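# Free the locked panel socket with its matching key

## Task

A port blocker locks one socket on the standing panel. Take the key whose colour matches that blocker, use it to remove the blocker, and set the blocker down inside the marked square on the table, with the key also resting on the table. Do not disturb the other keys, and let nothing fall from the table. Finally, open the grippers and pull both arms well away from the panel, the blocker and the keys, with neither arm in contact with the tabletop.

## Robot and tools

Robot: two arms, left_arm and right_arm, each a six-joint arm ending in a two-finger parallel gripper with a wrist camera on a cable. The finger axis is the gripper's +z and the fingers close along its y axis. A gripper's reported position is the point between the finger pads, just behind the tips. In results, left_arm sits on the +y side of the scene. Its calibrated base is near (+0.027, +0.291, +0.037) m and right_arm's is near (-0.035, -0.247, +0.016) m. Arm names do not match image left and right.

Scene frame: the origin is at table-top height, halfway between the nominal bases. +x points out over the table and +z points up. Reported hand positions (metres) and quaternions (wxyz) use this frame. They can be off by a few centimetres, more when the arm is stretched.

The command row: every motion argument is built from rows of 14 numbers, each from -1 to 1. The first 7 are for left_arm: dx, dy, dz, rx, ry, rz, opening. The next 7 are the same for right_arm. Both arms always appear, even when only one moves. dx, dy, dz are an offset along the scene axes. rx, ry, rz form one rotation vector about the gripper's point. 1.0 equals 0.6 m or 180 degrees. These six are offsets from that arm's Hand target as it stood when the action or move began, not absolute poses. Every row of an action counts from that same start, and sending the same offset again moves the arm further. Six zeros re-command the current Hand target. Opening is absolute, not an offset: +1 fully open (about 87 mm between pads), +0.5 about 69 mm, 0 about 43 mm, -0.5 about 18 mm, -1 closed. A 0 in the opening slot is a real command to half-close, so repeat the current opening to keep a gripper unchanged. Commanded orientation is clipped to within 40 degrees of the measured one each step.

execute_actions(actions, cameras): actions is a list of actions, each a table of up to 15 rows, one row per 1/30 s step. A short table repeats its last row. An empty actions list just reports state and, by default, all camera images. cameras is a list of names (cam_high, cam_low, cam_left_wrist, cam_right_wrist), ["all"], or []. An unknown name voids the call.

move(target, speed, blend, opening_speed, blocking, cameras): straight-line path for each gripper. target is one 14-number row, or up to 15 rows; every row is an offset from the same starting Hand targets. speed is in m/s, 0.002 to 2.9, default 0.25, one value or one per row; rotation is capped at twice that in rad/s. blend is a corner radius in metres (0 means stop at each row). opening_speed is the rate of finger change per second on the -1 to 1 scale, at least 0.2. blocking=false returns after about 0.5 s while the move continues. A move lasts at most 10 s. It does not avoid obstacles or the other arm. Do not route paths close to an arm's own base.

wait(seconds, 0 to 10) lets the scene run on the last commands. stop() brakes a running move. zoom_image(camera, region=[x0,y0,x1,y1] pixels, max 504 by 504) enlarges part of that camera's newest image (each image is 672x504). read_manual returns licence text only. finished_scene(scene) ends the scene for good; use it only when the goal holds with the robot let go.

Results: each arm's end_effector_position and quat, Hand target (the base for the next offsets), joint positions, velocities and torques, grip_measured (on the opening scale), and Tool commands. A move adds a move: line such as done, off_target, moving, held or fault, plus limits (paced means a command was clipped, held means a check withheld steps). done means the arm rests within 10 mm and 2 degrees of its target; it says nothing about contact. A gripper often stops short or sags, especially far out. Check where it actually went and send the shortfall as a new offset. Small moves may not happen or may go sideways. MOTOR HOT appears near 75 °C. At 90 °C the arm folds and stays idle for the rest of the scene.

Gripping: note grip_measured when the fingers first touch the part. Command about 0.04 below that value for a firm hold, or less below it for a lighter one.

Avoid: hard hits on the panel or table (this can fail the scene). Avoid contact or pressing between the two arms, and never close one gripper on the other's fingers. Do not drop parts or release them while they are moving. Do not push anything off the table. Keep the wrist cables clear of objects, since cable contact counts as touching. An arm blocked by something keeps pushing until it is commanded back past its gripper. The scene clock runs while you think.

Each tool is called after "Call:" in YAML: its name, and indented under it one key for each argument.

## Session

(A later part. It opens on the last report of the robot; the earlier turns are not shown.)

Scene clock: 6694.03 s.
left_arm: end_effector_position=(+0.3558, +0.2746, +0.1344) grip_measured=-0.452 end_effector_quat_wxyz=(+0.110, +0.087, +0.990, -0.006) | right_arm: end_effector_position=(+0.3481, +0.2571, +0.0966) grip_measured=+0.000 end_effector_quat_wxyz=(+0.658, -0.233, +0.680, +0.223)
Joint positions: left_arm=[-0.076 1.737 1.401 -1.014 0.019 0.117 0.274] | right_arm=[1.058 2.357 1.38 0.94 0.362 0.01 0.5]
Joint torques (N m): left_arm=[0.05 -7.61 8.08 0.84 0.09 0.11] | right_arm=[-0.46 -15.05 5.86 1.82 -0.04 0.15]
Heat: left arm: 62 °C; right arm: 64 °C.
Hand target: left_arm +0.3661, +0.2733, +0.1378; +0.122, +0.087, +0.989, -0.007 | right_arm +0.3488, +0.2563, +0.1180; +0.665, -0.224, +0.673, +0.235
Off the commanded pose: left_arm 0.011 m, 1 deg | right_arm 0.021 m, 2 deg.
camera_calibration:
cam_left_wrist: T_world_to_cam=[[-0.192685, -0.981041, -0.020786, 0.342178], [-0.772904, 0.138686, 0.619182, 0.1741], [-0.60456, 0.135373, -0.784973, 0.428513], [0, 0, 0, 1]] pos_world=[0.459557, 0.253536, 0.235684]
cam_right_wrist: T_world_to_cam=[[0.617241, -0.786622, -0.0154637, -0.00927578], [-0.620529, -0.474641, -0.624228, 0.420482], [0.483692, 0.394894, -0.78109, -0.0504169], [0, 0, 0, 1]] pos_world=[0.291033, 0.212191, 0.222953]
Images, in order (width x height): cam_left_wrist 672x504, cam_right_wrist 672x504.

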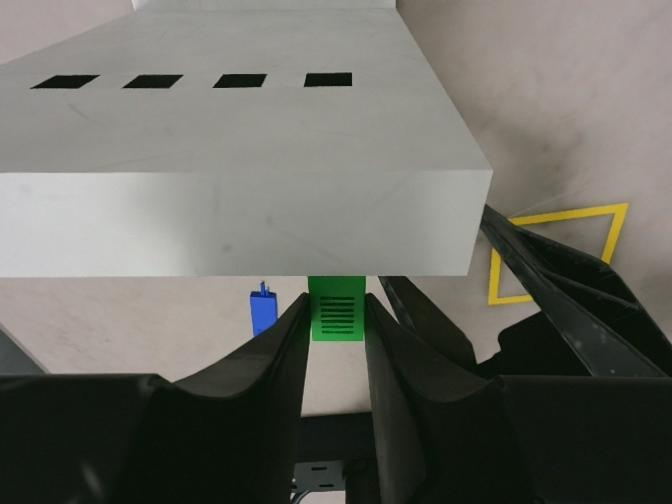

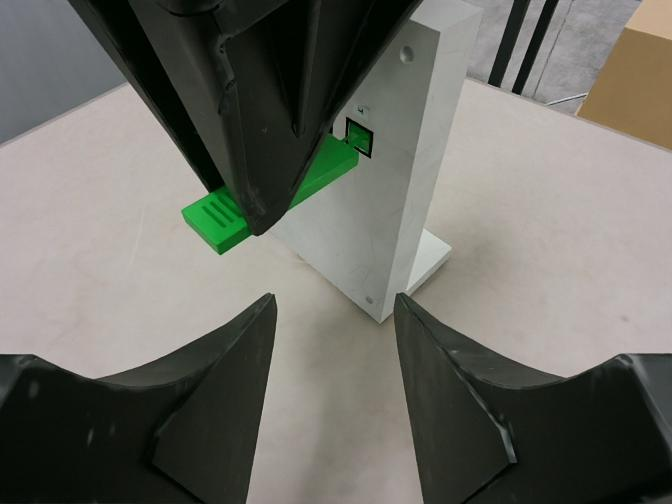

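Call:
execute_actions:
  actions:
    - [[0,0.0115,0,0,0,0,-0.62,0,0,0,0,0,0,0],[0,-0.0085,0,0,0,0,-0.62,0,0,0,0,0,0,0],[0,0.0115,0,0,0,0,-0.62,0,0,0,0,0,0,0],[0,-0.0085,0,0,0,0,-0.62,0,0,0,0,0,0,0],[0,0.0115,0,0,0,0,-0.62,0,0,0,0,0,0,0],[0,-0.0085,0,0,0,0,-0.62,0,0,0,0,0,0,0],[0,0.0115,0,0,0,0,-0.62,0,0,0,0,0,0,0],[0,-0.0085,0,0,0,0,-0.62,0,0,0,0,0,0,0],[0,0.0115,0,0,0,0,-0.62,0,0,0,0,0,0,0],[0,-0.0085,0,0,0,0,-0.62,0,0,0,0,0,0,0],[0,0.0115,0,0,0,0,-0.62,0,0,0,0,0,0,0],[0,-0.0085,0,0,0,0,-0.62,0,0,0,0,0,0,0],[0,0.0095,0,0,0,0,-0.62,0,0,0,0,0,0,0],[0,-0.0035,0,0,0,0,-0.62,0,0,0,0,0,0,0],[0,0.0015,0,0,0,0,-0.62,0,0,0,0,0,0,0]]

Call:
move:
  target: [0.0018,-0.0002,-0.0007,0,0,0,-0.62,0,0,0,0,0,0,0]
  speed: 0.05
  cameras: ["cam_right_wrist","cam_left_wrist"]

Call:
zoom_image:
  camera: "cam_right_wrist"
  region: [350, 126, 374, 146]

Call:
zoom_image:
  camera: "cam_left_wrist"
  region: [280, 60, 400, 150]

Scene clock: 6726.23 s.
left_arm: end_effector_position=(+0.3559, +0.2759, +0.1344) grip_measured=-0.452 end_effector_quat_wxyz=(+0.110, +0.086, +0.990, -0.006) | right_arm: end_effector_position=(+0.3481, +0.2571, +0.0966) grip_measured=+0.000 end_effector_quat_wxyz=(+0.658, -0.233, +0.680, +0.223)
Joint positions: left_arm=[-0.072 1.737 1.401 -1.014 0.019 0.12 0.274] | right_arm=[1.058 2.357 1.38 0.94 0.362 0.01 0.5]
Joint torques (N m): left_arm=[-0.12 -7.75 8.06 0.81 0.09 0.09] | right_arm=[-0.58 -14.72 5.75 1.8 0 0.17]
Heat: left arm: 61 °C; right arm: 64 °C.
Hand target: left_arm +0.3661, +0.2743, +0.1378; +0.122, +0.087, +0.989, -0.007 | right_arm +0.3488, +0.2563, +0.1180; +0.665, -0.224, +0.673, +0.235
Off the commanded pose: left_arm 0.011 m, 1 deg | right_arm 0.021 m, 2 deg.

Scene clock: 6726.93 s.
left_arm: end_effector_position=(+0.3559, +0.2759, +0.1344) grip_measured=-0.452 end_effector_quat_wxyz=(+0.110, +0.086, +0.990, -0.006) | right_arm: end_effector_position=(+0.3481, +0.2571, +0.0966) grip_measured=+0.000 end_effector_quat_wxyz=(+0.658, -0.233, +0.680, +0.223)
Joint positions: left_arm=[-0.072 1.737 1.401 -1.014 0.019 0.12 0.274] | right_arm=[1.058 2.357 1.38 0.94 0.362 0.01 0.5]
Joint torques (N m): left_arm=[-0.06 -7.43 8.43 0.83 0.11 0.08] | right_arm=[-0.62 -14.86 5.89 1.84 0.03 0.11]
Heat: left arm: 61 °C; right arm: 64 °C.
Hand target: left_arm +0.3671, +0.2742, +0.1374; +0.122, +0.087, +0.989, -0.007 | right_arm +0.3488, +0.2563, +0.1180; +0.665, -0.224, +0.673, +0.235
Off the commanded pose: left_arm 0.012 m, 1 deg | right_arm 0.021 m, 2 deg.
move: off_target (left_arm, right_arm)
camera_calibration:
cam_left_wrist: T_world_to_cam=[[-0.191804, -0.981199, -0.021452, 0.343364], [-0.773064, 0.13758, 0.619229, 0.174329], [-0.604635, 0.135355, -0.784918, 0.42841], [0, 0, 0, 1]] pos_world=[0.459658, 0.254937, 0.235683]
cam_right_wrist: T_world_to_cam=[[0.617241, -0.786622, -0.0154637, -0.00927578], [-0.620529, -0.474641, -0.624228, 0.420482], [0.483692, 0.394894, -0.78109, -0.0504169], [0, 0, 0, 1]] pos_world=[0.291033, 0.212191, 0.222953]
Images, in order (width x height): cam_left_wrist 672x504, cam_right_wrist 672x504.

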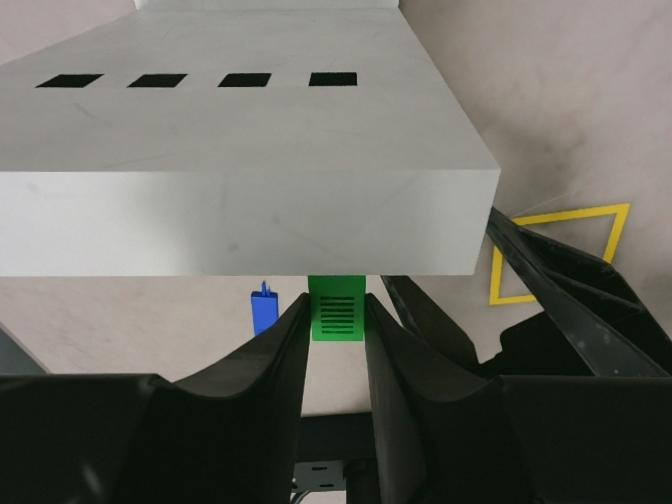

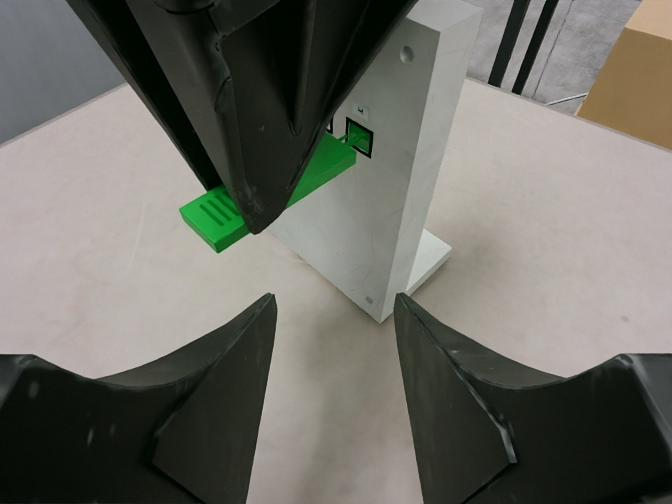

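Scaled by 21.000.

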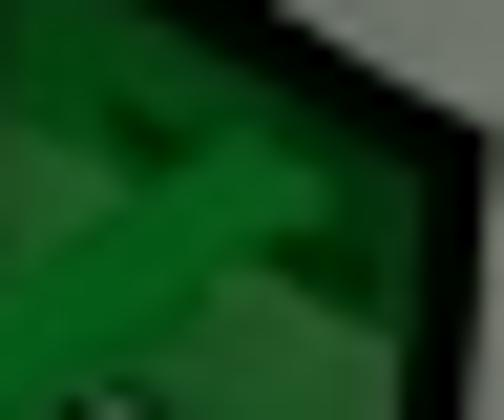

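Scaled by 4.200.

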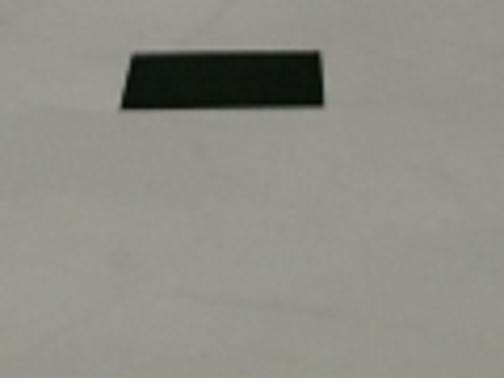

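Call:
move:
  target: [0.0005,0,-0.0012,0,0,0,-0.62,0,0,0,0,0,0,0]
  speed: 0.03
  cameras: ["cam_right_wrist","cam_left_wrist"]

Call:
zoom_image:
  camera: "cam_right_wrist"
  region: [350, 126, 374, 146]

Scene clock: 6745.47 s.
left_arm: end_effector_position=(+0.3559, +0.2759, +0.1344) grip_measured=-0.452 end_effector_quat_wxyz=(+0.110, +0.086, +0.990, -0.006) | right_arm: end_effector_position=(+0.3481, +0.2571, +0.0966) grip_measured=+0.000 end_effector_quat_wxyz=(+0.658, -0.233, +0.680, +0.223)
Joint positions: left_arm=[-0.072 1.737 1.401 -1.014 0.019 0.12 0.274] | right_arm=[1.058 2.357 1.38 0.94 0.362 0.01 0.5]
Joint torques (N m): left_arm=[-0.18 -7.17 8.27 0.86 0.11 0.09] | right_arm=[-0.47 -14.57 5.85 1.84 -0.05 0.14]
Heat: left arm: 61 °C; right arm: 64 °C.
Hand target: left_arm +0.3674, +0.2742, +0.1366; +0.122, +0.087, +0.989, -0.007 | right_arm +0.3488, +0.2563, +0.1180; +0.665, -0.224, +0.673, +0.235
Off the commanded pose: left_arm 0.012 m, 1 deg | right_arm 0.021 m, 2 deg.
move: off_target (left_arm, right_arm)
camera_calibration:
cam_left_wrist: T_world_to_cam=[[-0.191804, -0.981199, -0.021452, 0.343364], [-0.773064, 0.13758, 0.619229, 0.174329], [-0.604635, 0.135355, -0.784918, 0.42841], [0, 0, 0, 1]] pos_world=[0.459658, 0.254937, 0.235683]
cam_right_wrist: T_world_to_cam=[[0.617241, -0.786622, -0.0154637, -0.00927578], [-0.620529, -0.474641, -0.624228, 0.420482], [0.483692, 0.394894, -0.78109, -0.0504169], [0, 0, 0, 1]] pos_world=[0.291033, 0.212191, 0.222953]
Images, in order (width x height): cam_left_wrist 672x504, cam_right_wrist 672x504.

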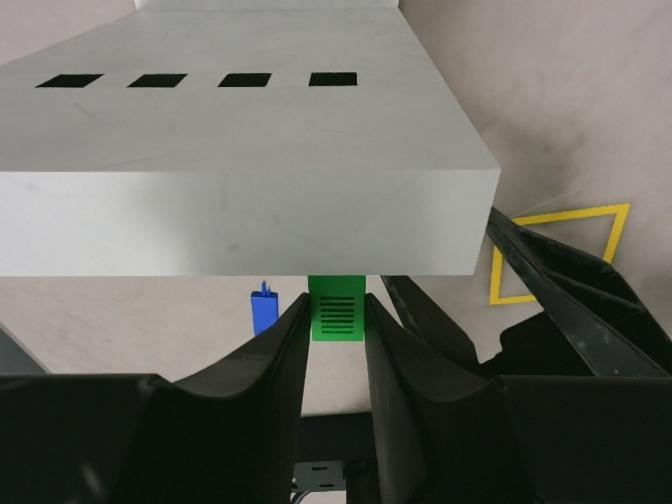

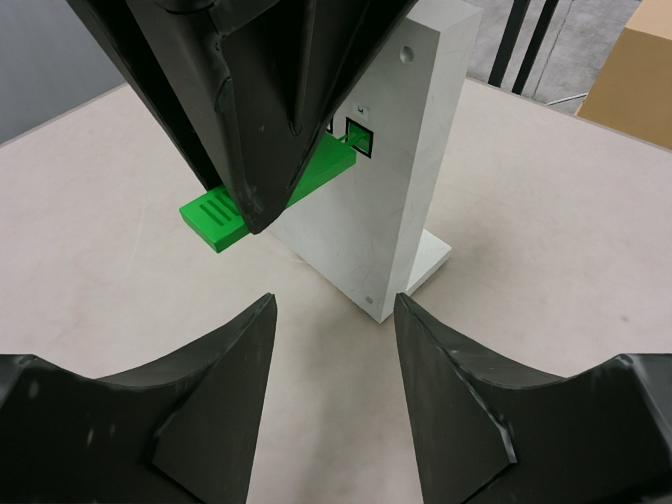

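Scaled by 21.000.

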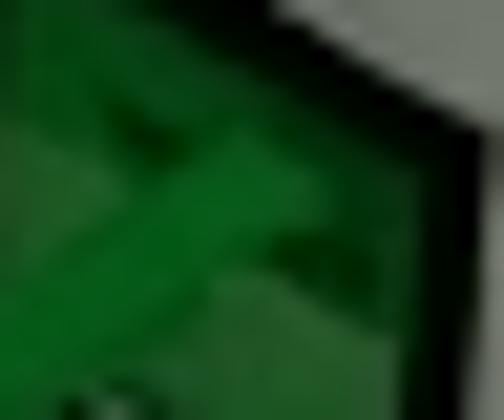

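Call:
move:
  target: [-0.0157,0.0008,0.0107,-0.00065,-0.0036,0,-0.62,0,0,0,0,0,0,0]
  speed: 0.04

Call:
execute_actions:
  actions:
    - [[0.0083,0.01,-0.01,0,0,0,-0.62,0,0,0,0,0,0,0],[-0.0083,-0.01,0.01,0,0,0,-0.62,0,0,0,0,0,0,0],[0.0083,0.01,-0.01,0,0,0,-0.62,0,0,0,0,0,0,0],[-0.0083,-0.01,0.01,0,0,0,-0.62,0,0,0,0,0,0,0],[0.0083,0.01,-0.01,0,0,0,-0.62,0,0,0,0,0,0,0],[-0.0083,-0.01,0.01,0,0,0,-0.62,0,0,0,0,0,0,0],[0.0083,0.01,-0.01,0,0,0,-0.62,0,0,0,0,0,0,0],[-0.0083,-0.01,0.01,0,0,0,-0.62,0,0,0,0,0,0,0],[0.0083,0.01,-0.01,0,0,0,-0.62,0,0,0,0,0,0,0],[-0.0083,-0.01,0.01,0,0,0,-0.62,0,0,0,0,0,0,0],[0.0083,0.01,-0.01,0,0,0,-0.62,0,0,0,0,0,0,0],[-0.0083,-0.01,0.01,0,0,0,-0.62,0,0,0,0,0,0,0],[0.006,0.008,-0.008,0,0,0,-0.62,0,0,0,0,0,0,0],[-0.003,-0.005,0.005,0,0,0,-0.62,0,0,0,0,0,0,0],[0,0,0,0,0,0,-0.62,0,0,0,0,0,0,0]]

Call:
execute_actions:
  actions:
    - [[0.0083,0.01,-0.01,0,0,0,-0.62,0,0,0,0,0,0,0],[-0.0083,-0.01,0.01,0,0,0,-0.62,0,0,0,0,0,0,0],[0.0083,0.01,-0.01,0,0,0,-0.62,0,0,0,0,0,0,0],[-0.0083,-0.01,0.01,0,0,0,-0.62,0,0,0,0,0,0,0],[0.0083,0.01,-0.01,0,0,0,-0.62,0,0,0,0,0,0,0],[-0.0083,-0.01,0.01,0,0,0,-0.62,0,0,0,0,0,0,0],[0.0083,0.01,-0.01,0,0,0,-0.62,0,0,0,0,0,0,0],[-0.0083,-0.01,0.01,0,0,0,-0.62,0,0,0,0,0,0,0],[0.0083,0.01,-0.01,0,0,0,-0.62,0,0,0,0,0,0,0],[-0.0083,-0.01,0.01,0,0,0,-0.62,0,0,0,0,0,0,0],[0.0083,0.01,-0.01,0,0,0,-0.62,0,0,0,0,0,0,0],[-0.0083,-0.01,0.01,0,0,0,-0.62,0,0,0,0,0,0,0],[0.006,0.008,-0.008,0,0,0,-0.62,0,0,0,0,0,0,0],[-0.003,-0.005,0.005,0,0,0,-0.62,0,0,0,0,0,0,0],[0,0,0,0,0,0,-0.62,0,0,0,0,0,0,0]]

Call:
execute_actions:
  actions:
    - [[0.0083,0.01,-0.01,0,0,0,-0.62,0,0,0,0,0,0,0],[-0.0083,-0.01,0.01,0,0,0,-0.62,0,0,0,0,0,0,0],[0.0083,0.01,-0.01,0,0,0,-0.62,0,0,0,0,0,0,0],[-0.0083,-0.01,0.01,0,0,0,-0.62,0,0,0,0,0,0,0],[0.0083,0.01,-0.01,0,0,0,-0.62,0,0,0,0,0,0,0],[-0.0083,-0.01,0.01,0,0,0,-0.62,0,0,0,0,0,0,0],[0.0083,0.01,-0.01,0,0,0,-0.62,0,0,0,0,0,0,0],[-0.0083,-0.01,0.01,0,0,0,-0.62,0,0,0,0,0,0,0],[0.0083,0.01,-0.01,0,0,0,-0.62,0,0,0,0,0,0,0],[-0.0083,-0.01,0.01,0,0,0,-0.62,0,0,0,0,0,0,0],[0.0083,0.01,-0.01,0,0,0,-0.62,0,0,0,0,0,0,0],[-0.0083,-0.01,0.01,0,0,0,-0.62,0,0,0,0,0,0,0],[0.006,0.008,-0.008,0,0,0,-0.62,0,0,0,0,0,0,0],[-0.003,-0.005,0.005,0,0,0,-0.62,0,0,0,0,0,0,0],[0,0,0,0,0,0,-0.62,0,0,0,0,0,0,0]]
  cameras: ["cam_right_wrist","cam_left_wrist"]

Scene clock: 6803.20 s.
left_arm: end_effector_position=(+0.3559, +0.2759, +0.1344) grip_measured=-0.452 end_effector_quat_wxyz=(+0.110, +0.086, +0.990, -0.006) | right_arm: end_effector_position=(+0.3481, +0.2571, +0.0966) grip_measured=+0.000 end_effector_quat_wxyz=(+0.658, -0.233, +0.680, +0.223)
Joint positions: left_arm=[-0.072 1.737 1.401 -1.014 0.019 0.12 0.274] | right_arm=[1.058 2.357 1.38 0.94 0.362 0.01 0.5]
Joint torques (N m): left_arm=[0.09 -11.99 5.68 0.8 0.12 0.09] | right_arm=[-0.61 -14.86 5.87 1.89 0.01 0.17]
Heat: left arm: 62 °C; right arm: 64 °C.
Hand target: left_arm +0.3580, +0.2747, +0.1431; +0.128, +0.087, +0.988, -0.008 | right_arm +0.3488, +0.2563, +0.1180; +0.665, -0.224, +0.673, +0.235
Off the commanded pose: left_arm 0.009 m, 2 deg | right_arm 0.021 m, 2 deg.
move: off_target (right_arm)

Scene clock: 6803.90 s.
left_arm: end_effector_position=(+0.3555, +0.2759, +0.1354) grip_measured=-0.452 end_effector_quat_wxyz=(+0.111, +0.086, +0.990, -0.006) | right_arm: end_effector_position=(+0.3481, +0.2571, +0.0966) grip_measured=+0.000 end_effector_quat_wxyz=(+0.658, -0.233, +0.680, +0.223)
Joint positions: left_arm=[-0.072 1.734 1.401 -1.016 0.019 0.12 0.274] | right_arm=[1.058 2.357 1.38 0.94 0.362 0.01 0.5]
Joint torques (N m): left_arm=[-0.12 -11.74 5.64 0.85 0.11 0.06] | right_arm=[-0.69 -14.75 6.08 1.77 0.01 0.11]
Heat: left arm: 62 °C; right arm: 64 °C.
Hand target: left_arm +0.3580, +0.2746, +0.1431; +0.128, +0.087, +0.988, -0.008 | right_arm +0.3488, +0.2563, +0.1180; +0.665, -0.224, +0.673, +0.235
Off the commanded pose: left_arm 0.008 m, 2 deg | right_arm 0.021 m, 2 deg.

Scene clock: 6804.60 s.
left_arm: end_effector_position=(+0.3554, +0.2759, +0.1354) grip_measured=-0.452 end_effector_quat_wxyz=(+0.111, +0.086, +0.990, -0.006) | right_arm: end_effector_position=(+0.3481, +0.2571, +0.0966) grip_measured=+0.000 end_effector_quat_wxyz=(+0.658, -0.233, +0.680, +0.223)
Joint positions: left_arm=[-0.072 1.734 1.401 -1.017 0.019 0.12 0.274] | right_arm=[1.058 2.357 1.38 0.94 0.362 0.01 0.5]
Joint torques (N m): left_arm=[-0.08 -11.71 5.75 0.85 0.13 0.08] | right_arm=[-0.57 -14.67 6.12 1.74 0.02 0.07]
Heat: left arm: 62 °C; right arm: 64 °C.
Hand target: left_arm +0.3580, +0.2746, +0.1431; +0.128, +0.087, +0.988, -0.008 | right_arm +0.3488, +0.2563, +0.1180; +0.665, -0.224, +0.673, +0.235
Off the commanded pose: left_arm 0.008 m, 2 deg | right_arm 0.021 m, 2 deg.

Scene clock: 6805.30 s.
left_arm: end_effector_position=(+0.3555, +0.2759, +0.1354) grip_measured=-0.452 end_effector_quat_wxyz=(+0.111, +0.086, +0.990, -0.006) | right_arm: end_effector_position=(+0.3481, +0.2571, +0.0966) grip_measured=+0.000 end_effector_quat_wxyz=(+0.658, -0.233, +0.680, +0.223)
Joint positions: left_arm=[-0.072 1.734 1.401 -1.016 0.019 0.12 0.274] | right_arm=[1.058 2.357 1.38 0.94 0.362 0.01 0.5]
Joint torques (N m): left_arm=[-0.01 -11.64 5.7 0.86 0.11 0.07] | right_arm=[-0.66 -14.75 6 1.81 -0.03 0.16]
Heat: left arm: 61 °C; right arm: 64 °C.
Hand target: left_arm +0.3580, +0.2746, +0.1431; +0.128, +0.087, +0.988, -0.008 | right_arm +0.3488, +0.2563, +0.1180; +0.665, -0.224, +0.673, +0.235
Off the commanded pose: left_arm 0.008 m, 2 deg | right_arm 0.021 m, 2 deg.
camera_calibration:
cam_left_wrist: T_world_to_cam=[[-0.191845, -0.981195, -0.0212478, 0.34324], [-0.773742, 0.137894, 0.618311, 0.173692], [-0.603754, 0.135061, -0.785646, 0.428676], [0, 0, 0, 1]] pos_world=[0.459057, 0.254937, 0.236685]
cam_right_wrist: T_world_to_cam=[[0.617241, -0.786622, -0.0154637, -0.00927578], [-0.620529, -0.474641, -0.624228, 0.420482], [0.483692, 0.394894, -0.78109, -0.0504169], [0, 0, 0, 1]] pos_world=[0.291033, 0.212191, 0.222953]
Images, in order (width x height): cam_left_wrist 672x504, cam_right_wrist 672x504.

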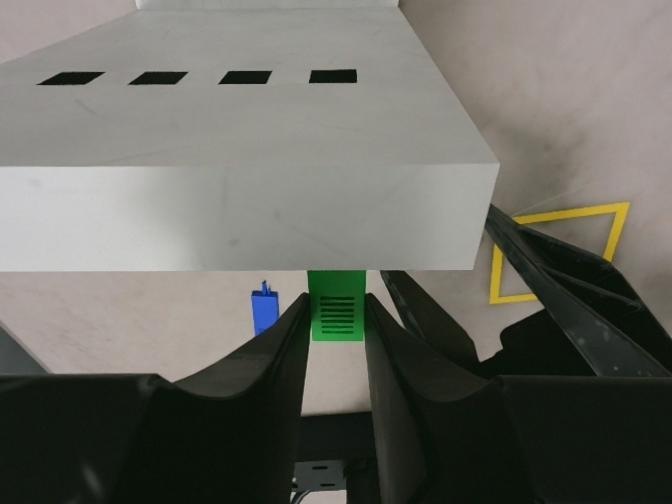

